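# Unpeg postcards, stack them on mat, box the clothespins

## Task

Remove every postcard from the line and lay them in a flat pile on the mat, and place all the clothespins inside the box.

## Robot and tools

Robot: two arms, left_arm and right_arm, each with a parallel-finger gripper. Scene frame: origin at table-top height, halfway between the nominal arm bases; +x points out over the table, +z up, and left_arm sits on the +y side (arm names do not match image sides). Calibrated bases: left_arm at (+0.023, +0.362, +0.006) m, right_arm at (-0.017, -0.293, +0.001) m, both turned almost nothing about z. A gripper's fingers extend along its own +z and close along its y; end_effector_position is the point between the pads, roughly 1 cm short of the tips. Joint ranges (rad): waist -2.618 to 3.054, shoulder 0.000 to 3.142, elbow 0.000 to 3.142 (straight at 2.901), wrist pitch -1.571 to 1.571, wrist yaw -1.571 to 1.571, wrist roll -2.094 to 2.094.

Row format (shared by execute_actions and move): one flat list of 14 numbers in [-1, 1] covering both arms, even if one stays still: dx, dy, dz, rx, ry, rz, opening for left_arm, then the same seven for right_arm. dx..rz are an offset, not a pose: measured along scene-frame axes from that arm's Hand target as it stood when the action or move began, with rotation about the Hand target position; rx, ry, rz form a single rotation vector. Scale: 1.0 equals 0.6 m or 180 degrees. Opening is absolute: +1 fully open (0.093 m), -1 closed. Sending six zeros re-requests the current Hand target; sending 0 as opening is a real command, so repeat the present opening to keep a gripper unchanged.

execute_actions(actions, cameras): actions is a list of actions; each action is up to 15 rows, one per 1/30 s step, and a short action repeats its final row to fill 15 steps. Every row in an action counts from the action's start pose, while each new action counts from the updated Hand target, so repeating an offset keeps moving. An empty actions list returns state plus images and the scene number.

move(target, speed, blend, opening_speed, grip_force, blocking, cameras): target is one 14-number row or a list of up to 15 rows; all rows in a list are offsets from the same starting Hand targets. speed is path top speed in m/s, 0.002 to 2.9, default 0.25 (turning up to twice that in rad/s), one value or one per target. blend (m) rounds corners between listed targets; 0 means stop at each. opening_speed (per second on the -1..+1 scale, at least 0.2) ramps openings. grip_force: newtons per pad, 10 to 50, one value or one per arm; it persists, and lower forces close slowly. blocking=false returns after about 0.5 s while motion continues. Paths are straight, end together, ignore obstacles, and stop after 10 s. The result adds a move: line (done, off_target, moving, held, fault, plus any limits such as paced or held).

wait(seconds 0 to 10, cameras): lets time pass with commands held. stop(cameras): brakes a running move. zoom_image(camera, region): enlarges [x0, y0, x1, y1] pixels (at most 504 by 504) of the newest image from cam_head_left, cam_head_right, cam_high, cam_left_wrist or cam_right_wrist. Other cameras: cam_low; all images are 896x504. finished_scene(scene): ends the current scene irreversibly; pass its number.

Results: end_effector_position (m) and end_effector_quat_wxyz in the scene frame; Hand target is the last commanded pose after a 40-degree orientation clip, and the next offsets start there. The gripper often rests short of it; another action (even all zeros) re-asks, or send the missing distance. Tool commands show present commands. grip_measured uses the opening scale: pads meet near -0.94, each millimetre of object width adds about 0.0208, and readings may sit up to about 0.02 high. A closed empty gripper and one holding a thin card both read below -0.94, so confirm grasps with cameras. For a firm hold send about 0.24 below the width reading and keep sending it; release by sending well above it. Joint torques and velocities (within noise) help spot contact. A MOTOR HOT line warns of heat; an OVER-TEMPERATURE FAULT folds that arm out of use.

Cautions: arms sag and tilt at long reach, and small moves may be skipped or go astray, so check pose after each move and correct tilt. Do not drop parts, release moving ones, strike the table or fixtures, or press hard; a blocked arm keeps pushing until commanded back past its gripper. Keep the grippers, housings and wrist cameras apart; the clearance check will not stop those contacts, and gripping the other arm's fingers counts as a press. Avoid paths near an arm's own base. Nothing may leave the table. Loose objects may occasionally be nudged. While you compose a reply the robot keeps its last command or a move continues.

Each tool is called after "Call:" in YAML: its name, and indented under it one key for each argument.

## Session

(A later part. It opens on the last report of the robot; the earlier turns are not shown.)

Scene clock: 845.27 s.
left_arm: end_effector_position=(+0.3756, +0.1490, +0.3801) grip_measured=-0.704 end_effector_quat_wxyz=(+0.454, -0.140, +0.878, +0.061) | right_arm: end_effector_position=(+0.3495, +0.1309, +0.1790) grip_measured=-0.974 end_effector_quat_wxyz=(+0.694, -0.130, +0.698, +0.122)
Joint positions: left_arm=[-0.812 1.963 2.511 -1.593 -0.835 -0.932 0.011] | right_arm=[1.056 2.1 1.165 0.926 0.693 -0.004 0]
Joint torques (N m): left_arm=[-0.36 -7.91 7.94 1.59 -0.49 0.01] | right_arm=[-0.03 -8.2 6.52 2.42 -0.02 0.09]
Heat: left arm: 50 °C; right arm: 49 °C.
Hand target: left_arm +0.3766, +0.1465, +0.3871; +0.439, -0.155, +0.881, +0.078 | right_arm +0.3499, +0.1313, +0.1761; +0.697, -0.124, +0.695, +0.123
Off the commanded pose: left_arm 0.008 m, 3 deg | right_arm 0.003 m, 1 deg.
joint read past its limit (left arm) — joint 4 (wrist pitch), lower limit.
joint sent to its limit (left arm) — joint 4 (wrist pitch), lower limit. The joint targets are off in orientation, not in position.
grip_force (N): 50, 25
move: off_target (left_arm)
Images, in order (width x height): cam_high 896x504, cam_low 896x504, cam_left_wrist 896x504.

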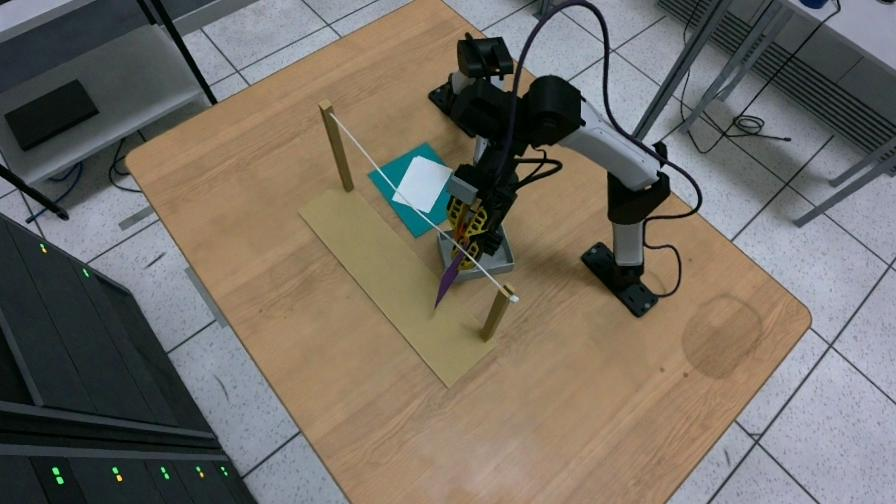

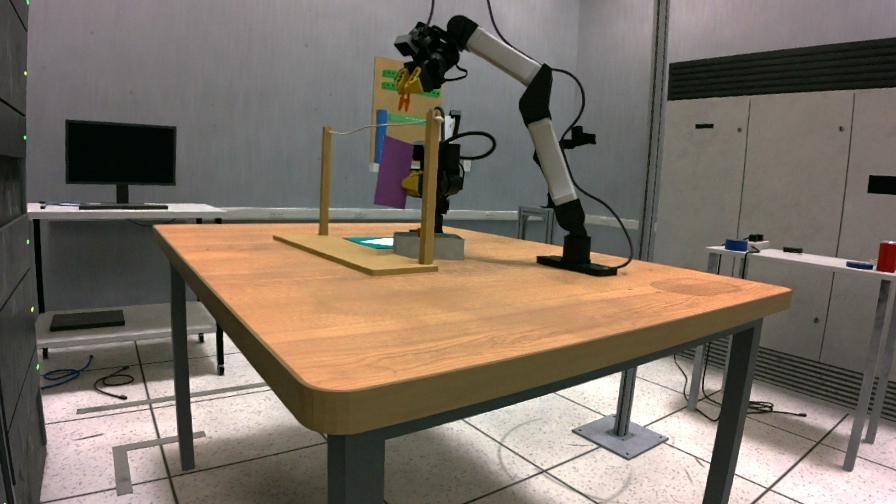

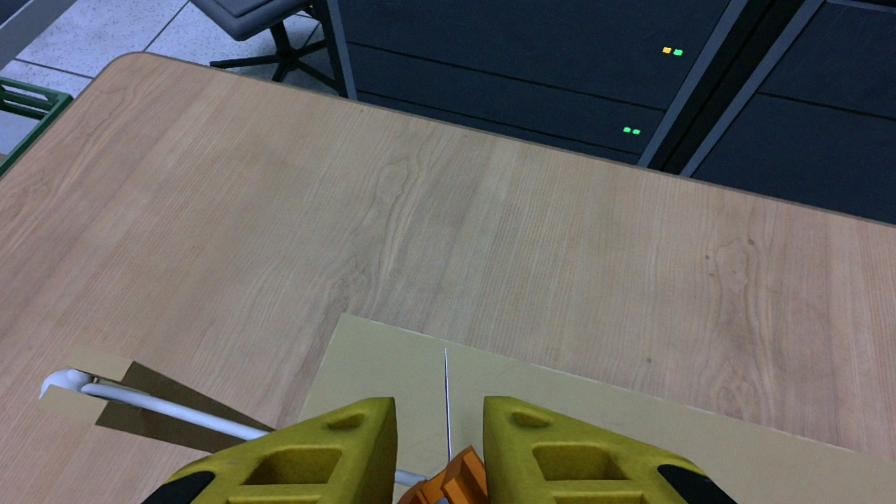

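Call:
move:
  target:
    - [-0.117,0.25,0,0,0,0,-1,0,0,0,0,0,0,-1]
    - [-0.117,0.25,0,0,0,0,-1,-0.233,-0.083,0.05,0,0,0,-1]
    - [-0.117,0.25,0,0,0,0,-1,-0.198,-0.525,0.1,-0.43,-0.348,0.4155,-1]
    - [-0.117,0.25,0,0,0,0,-1,-0.198,-0.525,-0.15,-0.43,-0.348,0.4155,-1]
  speed: [0.25,0.2,0.4,0.12]
  blend: [0.03,0.03,0.02,0]
  cameras: ["cam_head_left","cam_high","cam_low","cam_right_wrist"]

Scene clock: 873.80 s.
left_arm: end_effector_position=(+0.3040, +0.2967, +0.3866) grip_measured=-0.704 end_effector_quat_wxyz=(+0.435, -0.153, +0.884, +0.084) | right_arm: end_effector_position=(+0.2331, -0.1830, +0.0825) grip_measured=-0.975 end_effector_quat_wxyz=(-0.646, +0.732, -0.170, +0.132)
Joint positions: left_arm=[-0.587 1.359 1.869 -1.457 -0.724 -0.725 0.011] | right_arm=[-0.22 1.609 0.177 0.861 -1.329 -2.101 0]
Joint torques (N m): left_arm=[0.68 -3.79 4.85 2.06 -0.2 0.01] | right_arm=[-0.81 -2.7 4.08 1.72 -0.93 0.06]
Heat: left arm: 50 °C; right arm: 48 °C.
Hand target: left_arm +0.3064, +0.2965, +0.3871; +0.439, -0.155, +0.881, +0.078 | right_arm +0.2311, -0.1838, +0.0861; -0.500, +0.866, -0.015, +0.010
Off the commanded pose: left_arm 0.002 m, 1 deg | right_arm 0.004 m, 32 deg.
joint sent to its limit (right arm) — joint 6 (wrist roll), lower limit. The joint targets are off in orientation, not in position.
grip_force (N): 50, 25
move: off_target (right_arm)
Images, in order (width x height): cam_head_left 896x504, cam_high 896x504, cam_low 896x504, cam_right_wrist 896x504.

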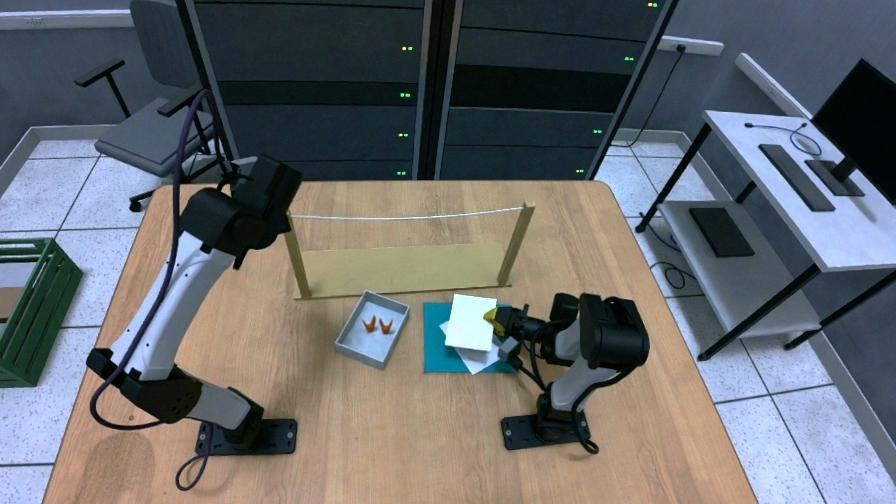

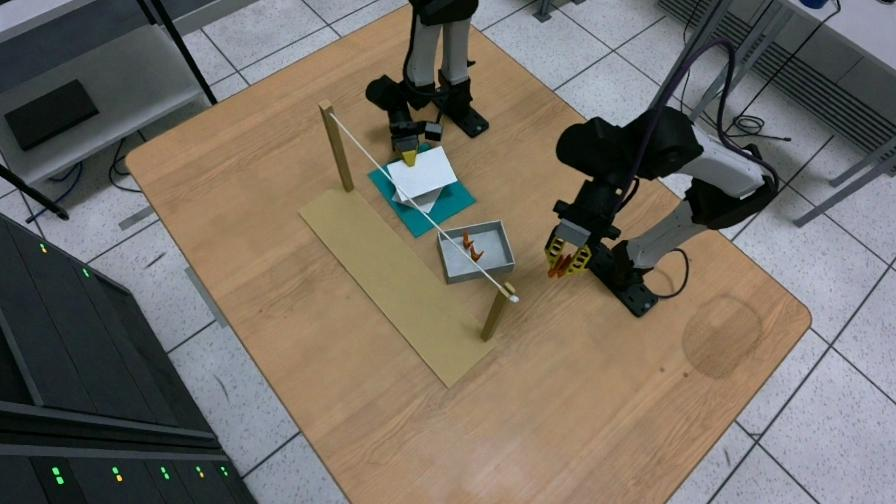

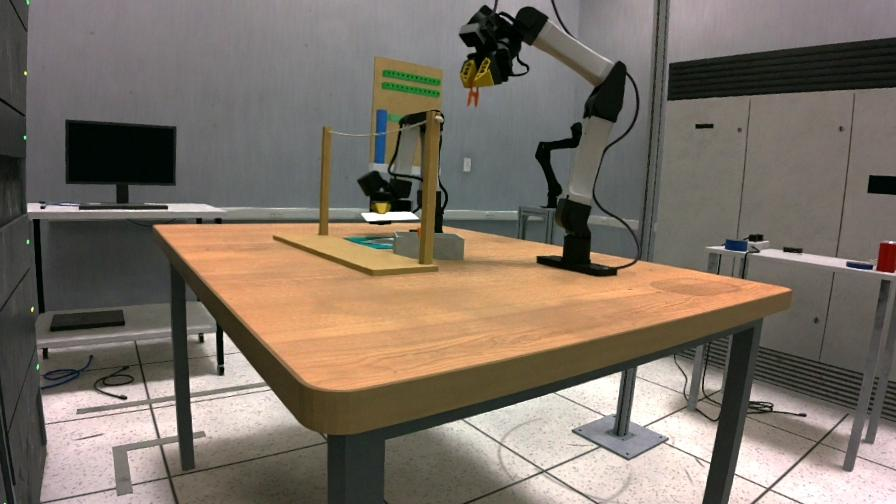

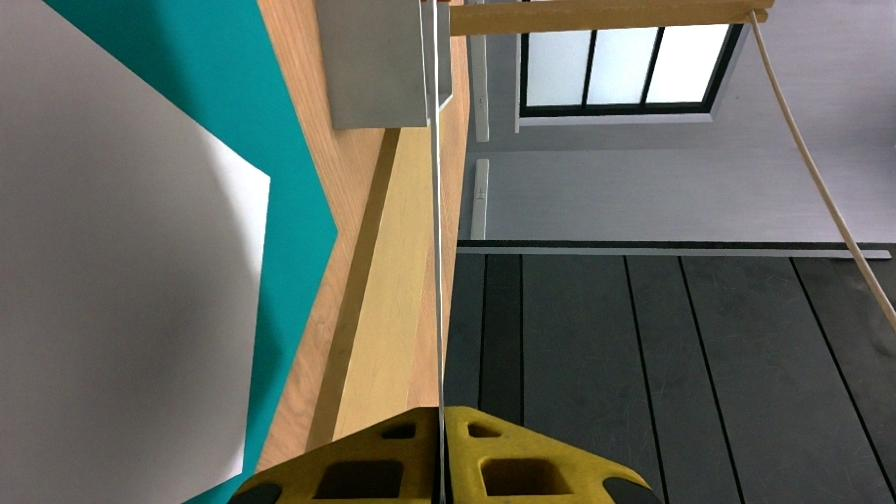

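Call:
move:
  target:
    - [0,0,0,0,0,0,-1,-0.02,0,0.2,0.009,0.433,-0.24,-1]
    - [0,0,0,0,0,0,-1,-0.038,0,0.2,0.016,0.862,-0.4975,-1]
    - [0,0,0,0,0,0,-1,-0.038,0,0.01,0.016,0.862,-0.4975,-1]
  speed: [0.4,0.4,0.12]
  blend: [0.01,0.02,0]
  cameras: ["cam_head_left","cam_head_right","cam_high","cam_low","cam_right_wrist"]

Scene clock: 900.80 s.
left_arm: end_effector_position=(+0.3040, +0.2967, +0.3866) grip_measured=-0.704 end_effector_quat_wxyz=(+0.435, -0.153, +0.884, +0.084) | right_arm: end_effector_position=(+0.2070, -0.1839, +0.0947) grip_measured=-0.975 end_effector_quat_wxyz=(-0.001, -0.001, +0.866, +0.500)
Joint positions: left_arm=[-0.587 1.359 1.869 -1.457 -0.724 -0.725 0.011] | right_arm=[-0.155 1.612 0.838 -1.072 -1.023 -0.318 0]
Joint torques (N m): left_arm=[0.7 -3.74 4.85 2.07 -0.21 0.01] | right_arm=[-0.29 -4 4.9 0.11 -0.77 0.01]
Heat: left arm: 48 °C; right arm: 46 °C.
Hand target: left_arm +0.3064, +0.2965, +0.3871; +0.439, -0.155, +0.881, +0.078 | right_arm +0.2083, -0.1838, +0.0921; -0.001, +0.001, +0.866, +0.500
Off the commanded pose: left_arm 0.002 m, 1 deg | right_arm 0.003 m, 0 deg.
grip_force (N): 50, 25
move: done
Images, in order (width x height): cam_head_left 896x504, cam_head_right 896x504, cam_high 896x504, cam_low 896x504, cam_right_wrist 896x504.

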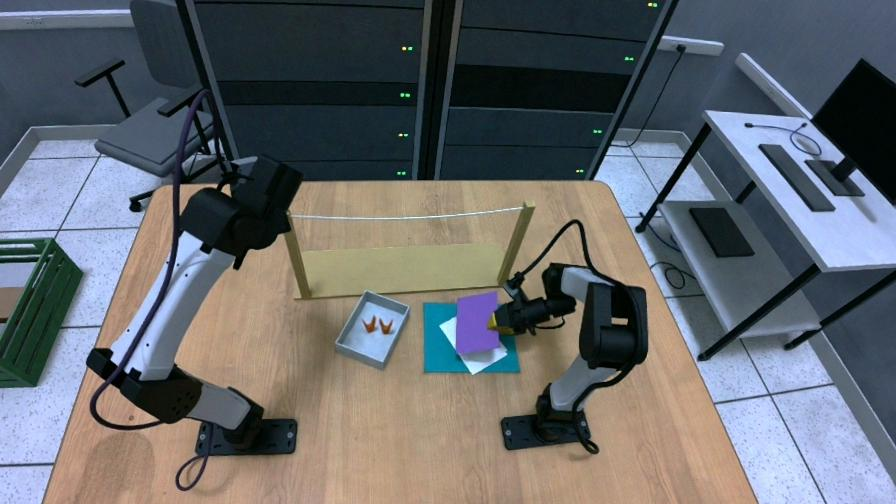

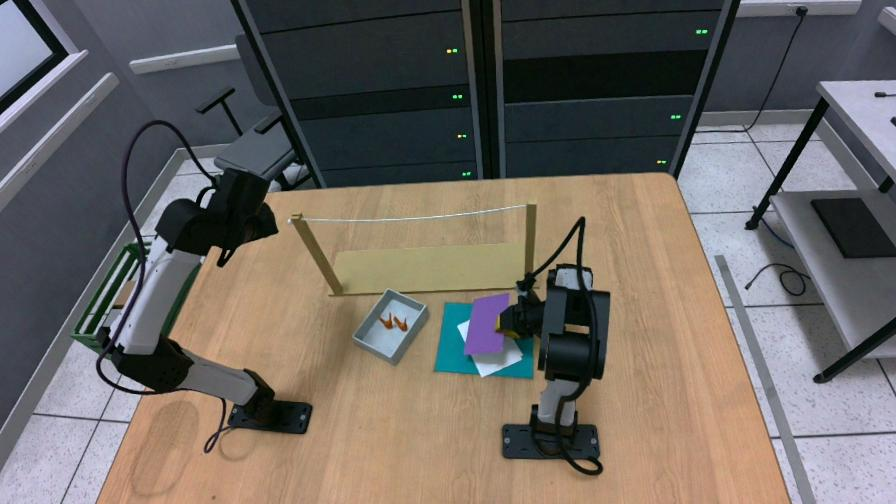

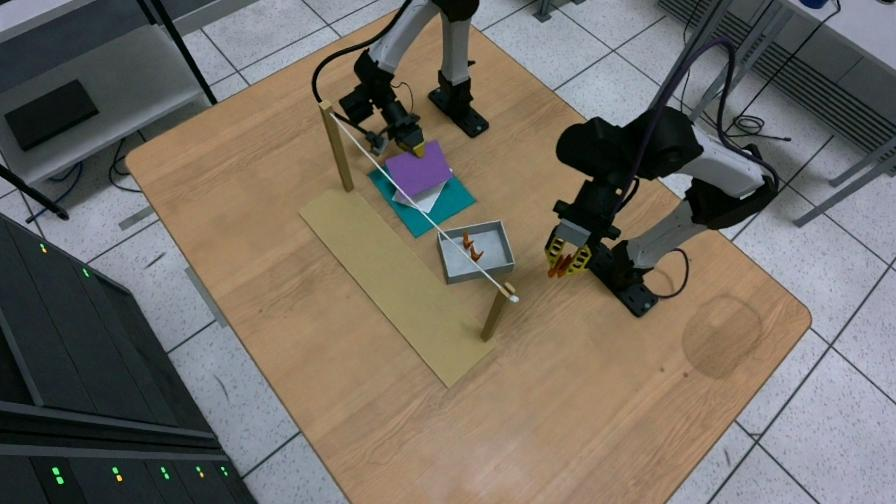

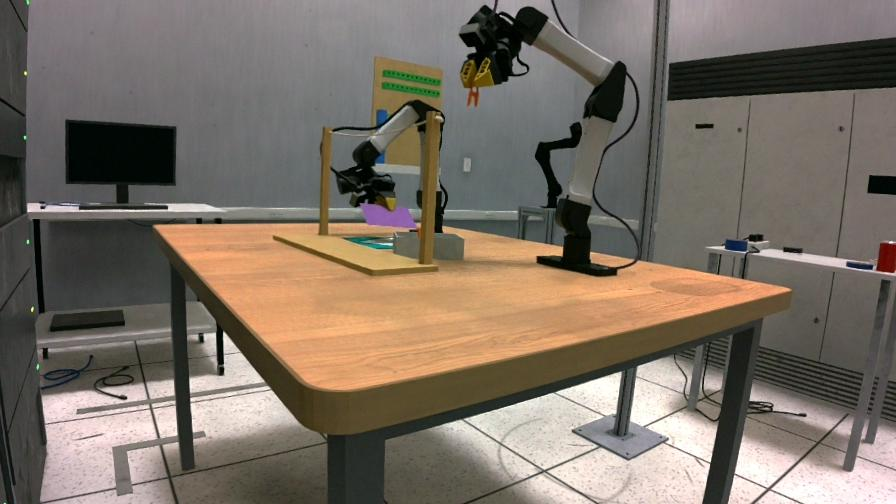

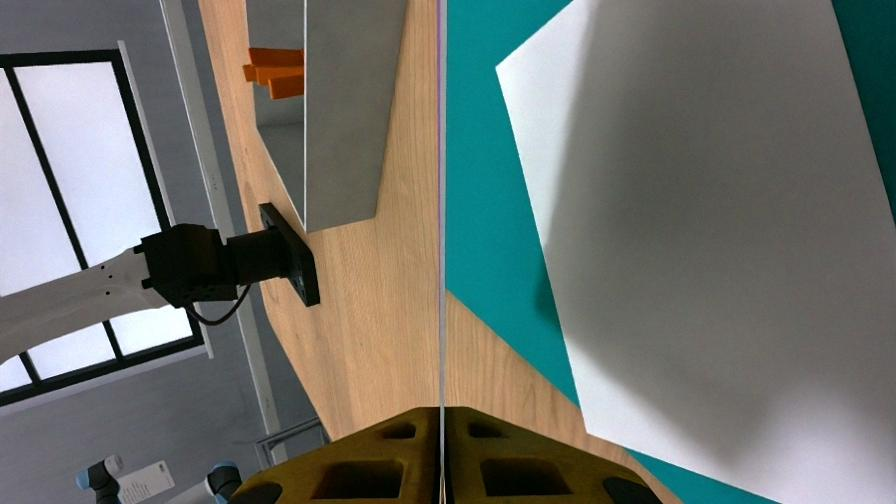

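Call:
move:
  target:
    - [0,0,0,0,0,0,-1,0,0,-0.03,0,0,0.111,-1]
    - [0,0,0,0,0,0,-1,0,0,-0.112,0,0,0.111,-1]
    - [0,0,0,0,0,0,-1,0,0,-0.112,0,0,0.111,-0.72]
  speed: [0.08,0.05,0.05]
  blend: [0.01,0,0]
  cameras: ["cam_head_left","cam_low"]

Call:
move:
  target:
    - [-0.08,-0.28,-0.3,0.0127,0.075,-0.331,-1,0.04,-0.11,0.0,0,0,0,-0.72]
    - [-0.13,-0.328,-0.5,0.0127,0.075,-0.331,-1,0.05,-0.2,0.25,0,0,0,-0.72]
  speed: [0.12,0.15]
  blend: [0.02,0]
  cameras: ["cam_head_left","cam_head_right","cam_high","cam_low","cam_left_wrist"]

Scene clock: 927.17 s.
left_arm: end_effector_position=(+0.3040, +0.2967, +0.3866) grip_measured=-0.704 end_effector_quat_wxyz=(+0.435, -0.153, +0.884, +0.084) | right_arm: end_effector_position=(+0.2101, -0.1848, +0.0317) grip_measured=-0.722 end_effector_quat_wxyz=(-0.086, -0.136, +0.853, +0.497)
Joint positions: left_arm=[-0.587 1.359 1.869 -1.457 -0.724 -0.725 0.011] | right_arm=[-0.104 2.046 1.033 -1.204 -0.908 -0.749 0.011]
Joint torques (N m): left_arm=[0.65 -3.75 4.78 2.06 -0.21 0.02] | right_arm=[0.72 -5.44 3.25 -0.58 -0.45 -0.18]
Heat: left arm: 48 °C; right arm: 45 °C.
Hand target: left_arm +0.3064, +0.2965, +0.3871; +0.439, -0.155, +0.881, +0.078 | right_arm +0.2083, -0.1837, +0.0250; -0.088, -0.149, +0.853, +0.492
Off the commanded pose: left_arm 0.002 m, 1 deg | right_arm 0.007 m, 2 deg.
grip_force (N): 50, 25
move: done; target 3's new opening was sent with right_arm's hand 0.017 m and 4 deg from that target
Images, in order (width x height): cam_head_left 896x504, cam_low 896x504.

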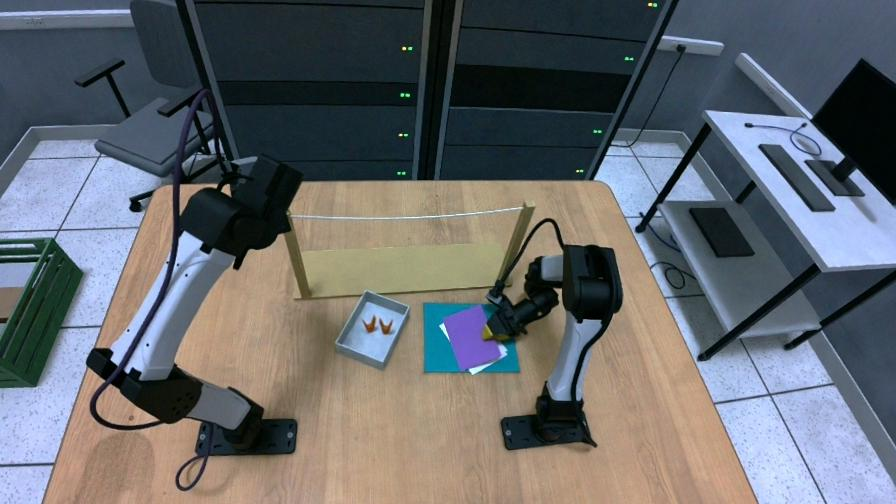

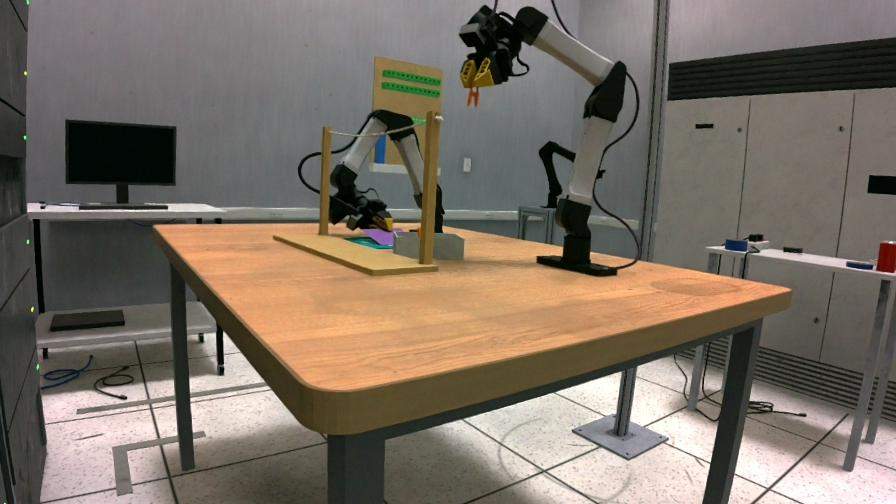

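Scene clock: 933.50 s.
left_arm: end_effector_position=(+0.2270, +0.1020, +0.0899) grip_measured=-0.704 end_effector_quat_wxyz=(+0.315, +0.324, +0.885, -0.116) | right_arm: end_effector_position=(+0.2376, -0.3013, +0.1683) grip_measured=-0.722 end_effector_quat_wxyz=(+0.092, -0.071, +0.921, +0.372)
Joint positions: left_arm=[-0.96 1.294 0.67 -0.284 -0.185 -0.234 0.011] | right_arm=[-0.486 1.638 1.316 -1.558 -0.736 -0.763 0.011]
Joint torques (N m): left_arm=[-0.38 -3.15 6.57 2.35 -0.12 -0.11] | right_arm=[-0.77 -6.42 7.06 -0.28 -0.6 0.08]
Heat: left arm: 48 °C; right arm: 45 °C.
Hand target: left_arm +0.2284, +0.0998, +0.0871; +0.321, +0.320, +0.884, -0.116 | right_arm +0.2383, -0.3037, +0.1749; -0.088, -0.150, +0.853, +0.492
Off the commanded pose: left_arm 0.004 m, 1 deg | right_arm 0.007 m, 28 deg.
joint sent to its limit (right arm) — joint 4 (wrist pitch), lower limit. The joint targets are off in orientation, not in position.
grip_force (N): 50, 25
move: off_target (right_arm)
Images, in order (width x height): cam_head_left 896x504, cam_head_right 896x504, cam_high 896x504, cam_low 896x504, cam_left_wrist 896x504.

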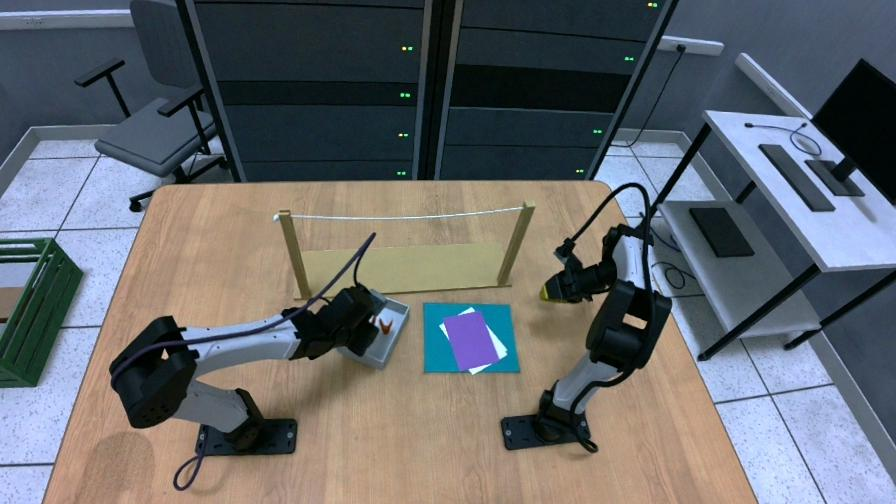

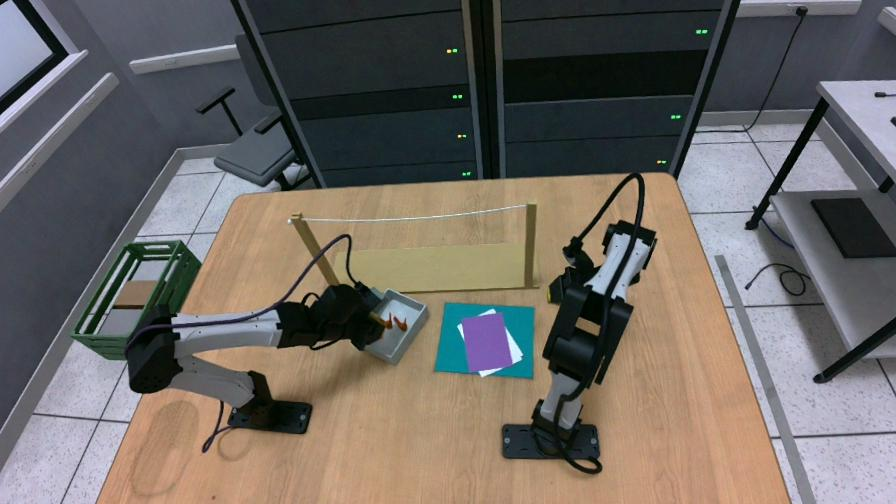

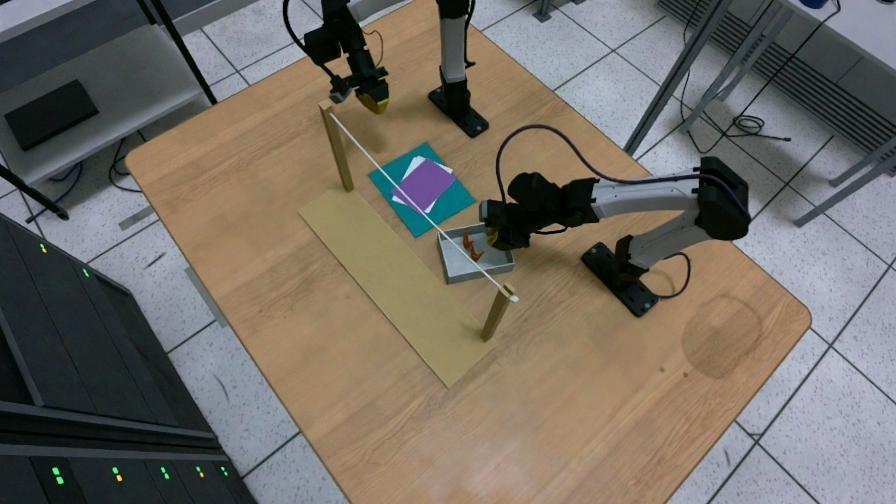

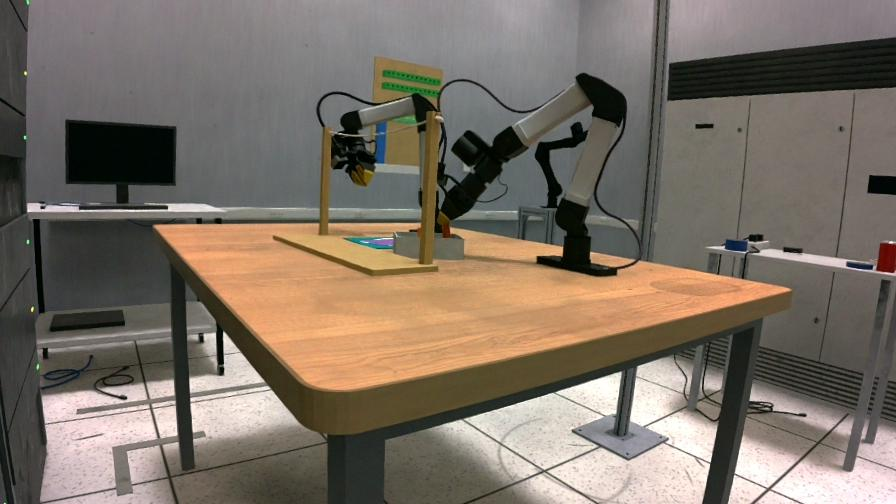

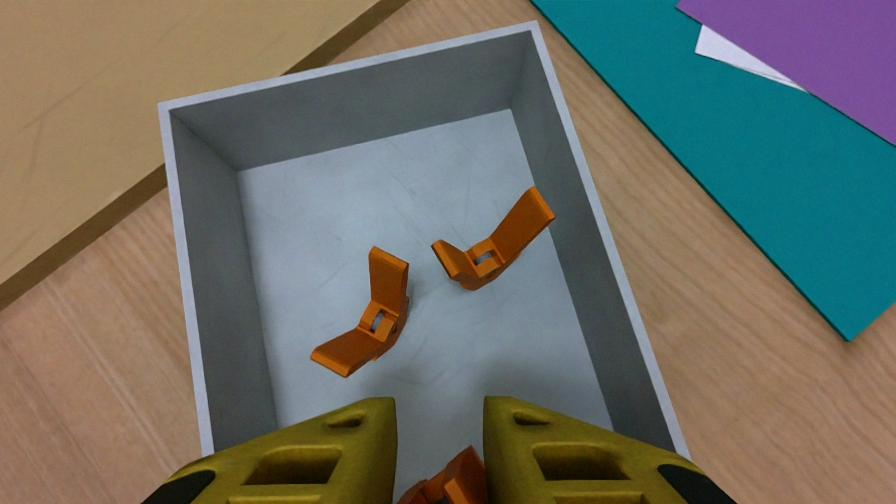

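Call:
move:
  target:
    - [0.035,-0.026,0.01,0,0,0,-1,0,0,0,0,0,0,-0.72]
    - [0.035,-0.026,-0.05,0,0,0,-1,0,0,0,0,0,0,-0.72]
    - [0.035,-0.026,-0.05,0,0,0,-0.25,0,0,0,0,0,0,-0.72]
    - [0.02,-0.01,0.25,0,0,0,-0.25,0,0,0,0,0,0,-0.72]
  speed: [0.1,0.1,0.1,0.15]
  opening_speed: 0.6
  blend: [0.005,0,0,0]
  cameras: ["cam_head_right","cam_left_wrist"]

Scene clock: 943.37 s.
left_arm: end_effector_position=(+0.2400, +0.0958, +0.2205) grip_measured=-0.251 end_effector_quat_wxyz=(+0.307, +0.322, +0.889, -0.105) | right_arm: end_effector_position=(+0.2376, -0.3013, +0.1683) grip_measured=-0.722 end_effector_quat_wxyz=(+0.092, -0.071, +0.921, +0.372)
Joint positions: left_arm=[-0.937 1.303 1.219 -0.849 -0.183 -0.221 0.033] | right_arm=[-0.486 1.638 1.316 -1.558 -0.736 -0.763 0.011]
Joint torques (N m): left_arm=[0.1 -5.76 10.63 1.85 0.02 -0.04] | right_arm=[-0.81 -6.42 6.98 -0.22 -0.61 0.09]
Heat: left arm: 48 °C; right arm: 46 °C.
Hand target: left_arm +0.2404, +0.0937, +0.2372; +0.321, +0.320, +0.884, -0.116 | right_arm +0.2383, -0.3037, +0.1749; -0.088, -0.150, +0.853, +0.492
Off the commanded pose: left_arm 0.017 m, 2 deg | right_arm 0.007 m, 28 deg.
joint sent to its limit (right arm) — joint 4 (wrist pitch), lower limit. The joint targets are off in orientation, not in position.
grip_force (N): 50, 25
move: off_target (left_arm, right_arm)
Images, in order (width x height): cam_head_right 896x504, cam_left_wrist 896x504.

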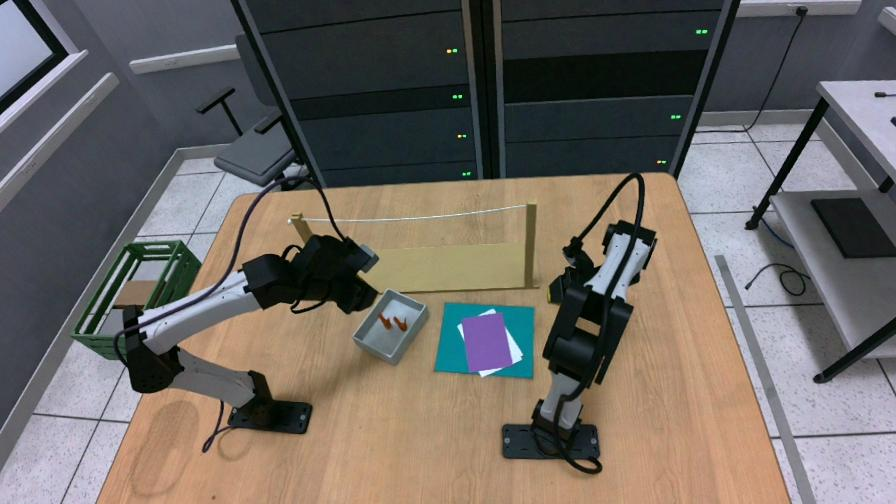

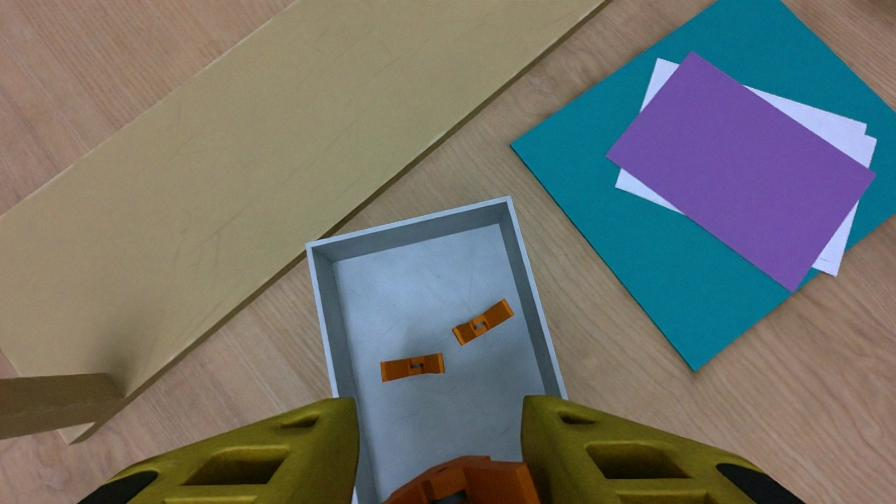

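Call:
move:
  target:
    - [0.012,-0.013,-0.298,0,0,0,-0.25,0,0,0,0,0,0,-0.72]
    - [0.012,-0.013,-0.298,0,0,0,0.35,0,0,0,0,0,0,-0.72]
    - [-0.01,0.01,0,0,0,0,0.35,0,0,0,0,0,0,-0.72]
  speed: [0.15,0.1,0.12]
  opening_speed: 0.6
  cameras: ["cam_head_right","cam_left_wrist"]

Scene clock: 955.33 s.
left_arm: end_effector_position=(+0.2356, +0.1024, +0.2195) grip_measured=+0.348 end_effector_quat_wxyz=(+0.306, +0.323, +0.890, -0.104) | right_arm: end_effector_position=(+0.2376, -0.3013, +0.1683) grip_measured=-0.722 end_effector_quat_wxyz=(+0.092, -0.071, +0.921, +0.372)
Joint positions: left_arm=[-0.937 1.276 1.198 -0.858 -0.183 -0.221 0.062] | right_arm=[-0.486 1.638 1.316 -1.558 -0.736 -0.763 0.011]
Joint torques (N m): left_arm=[-0.38 -5.7 10.76 1.82 -0.03 -0.11] | right_arm=[-0.66 -6.46 7.13 -0.23 -0.67 0.1]
Heat: left arm: 48 °C; right arm: 46 °C.
Hand target: left_arm +0.2344, +0.0997, +0.2371; +0.321, +0.320, +0.884, -0.116 | right_arm +0.2383, -0.3037, +0.1749; -0.088, -0.150, +0.853, +0.492
Off the commanded pose: left_arm 0.018 m, 2 deg | right_arm 0.007 m, 28 deg.
joint sent to its limit (right arm) — joint 4 (wrist pitch), lower limit. The joint targets are off in orientation, not in position.
grip_force (N): 50, 25
move: off_target (left_arm, right_arm)
Images, in order (width x height): cam_head_right 896x504, cam_left_wrist 896x504.

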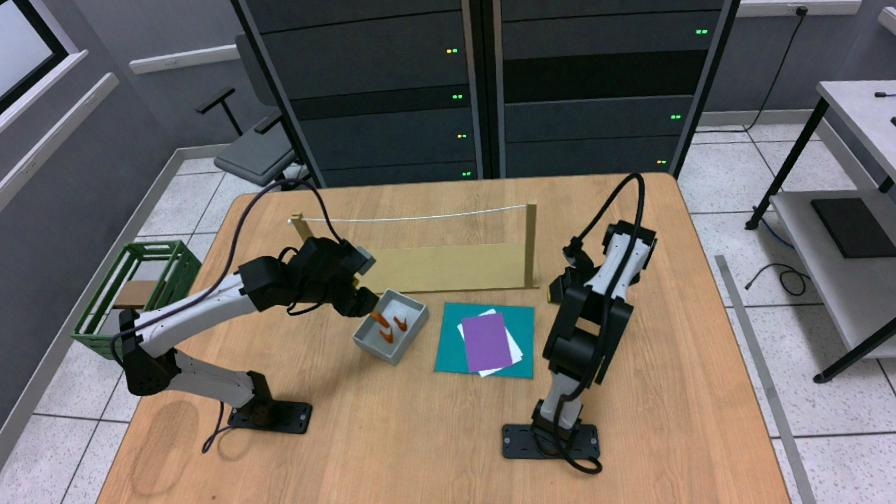

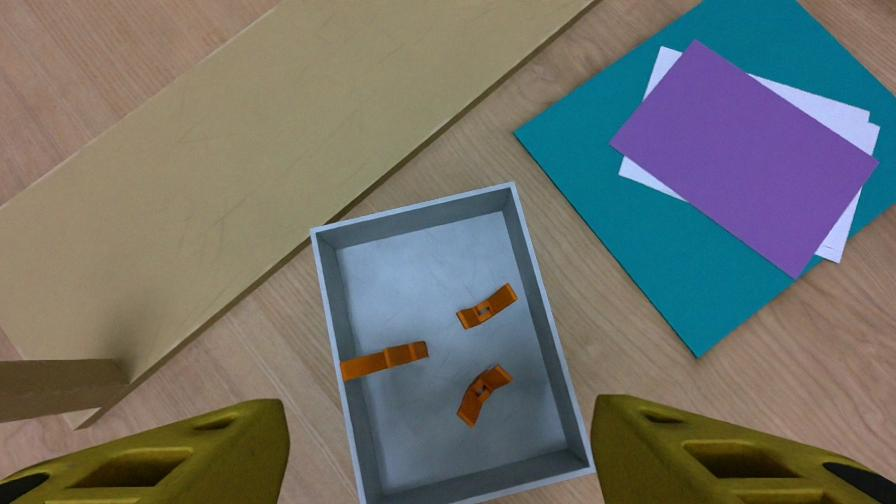

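Call:
zoom_image:
  camera: "cam_left_wrist"
  region: [300, 300, 560, 460]

Call:
zoom_image:
  camera: "cam_head_right"
  region: [340, 270, 550, 390]

Scaled by 1.938 from the camera's 896x504 image, which has a finer 1280x720 frame.

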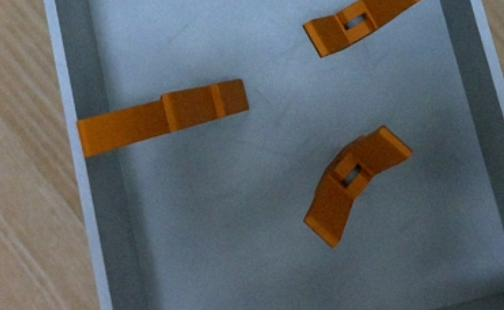

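Scaled by 2.400 from the camera's 896x504 image, which has a finer 1280x720 frame.

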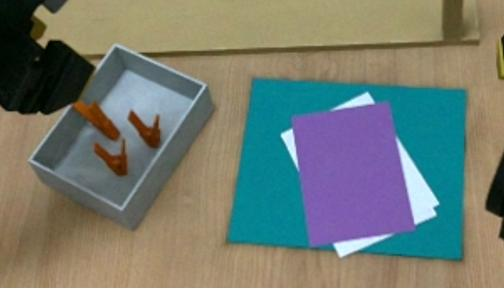

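Call:
finished_scene:
  scene: 1

The scene is finished: the task was done.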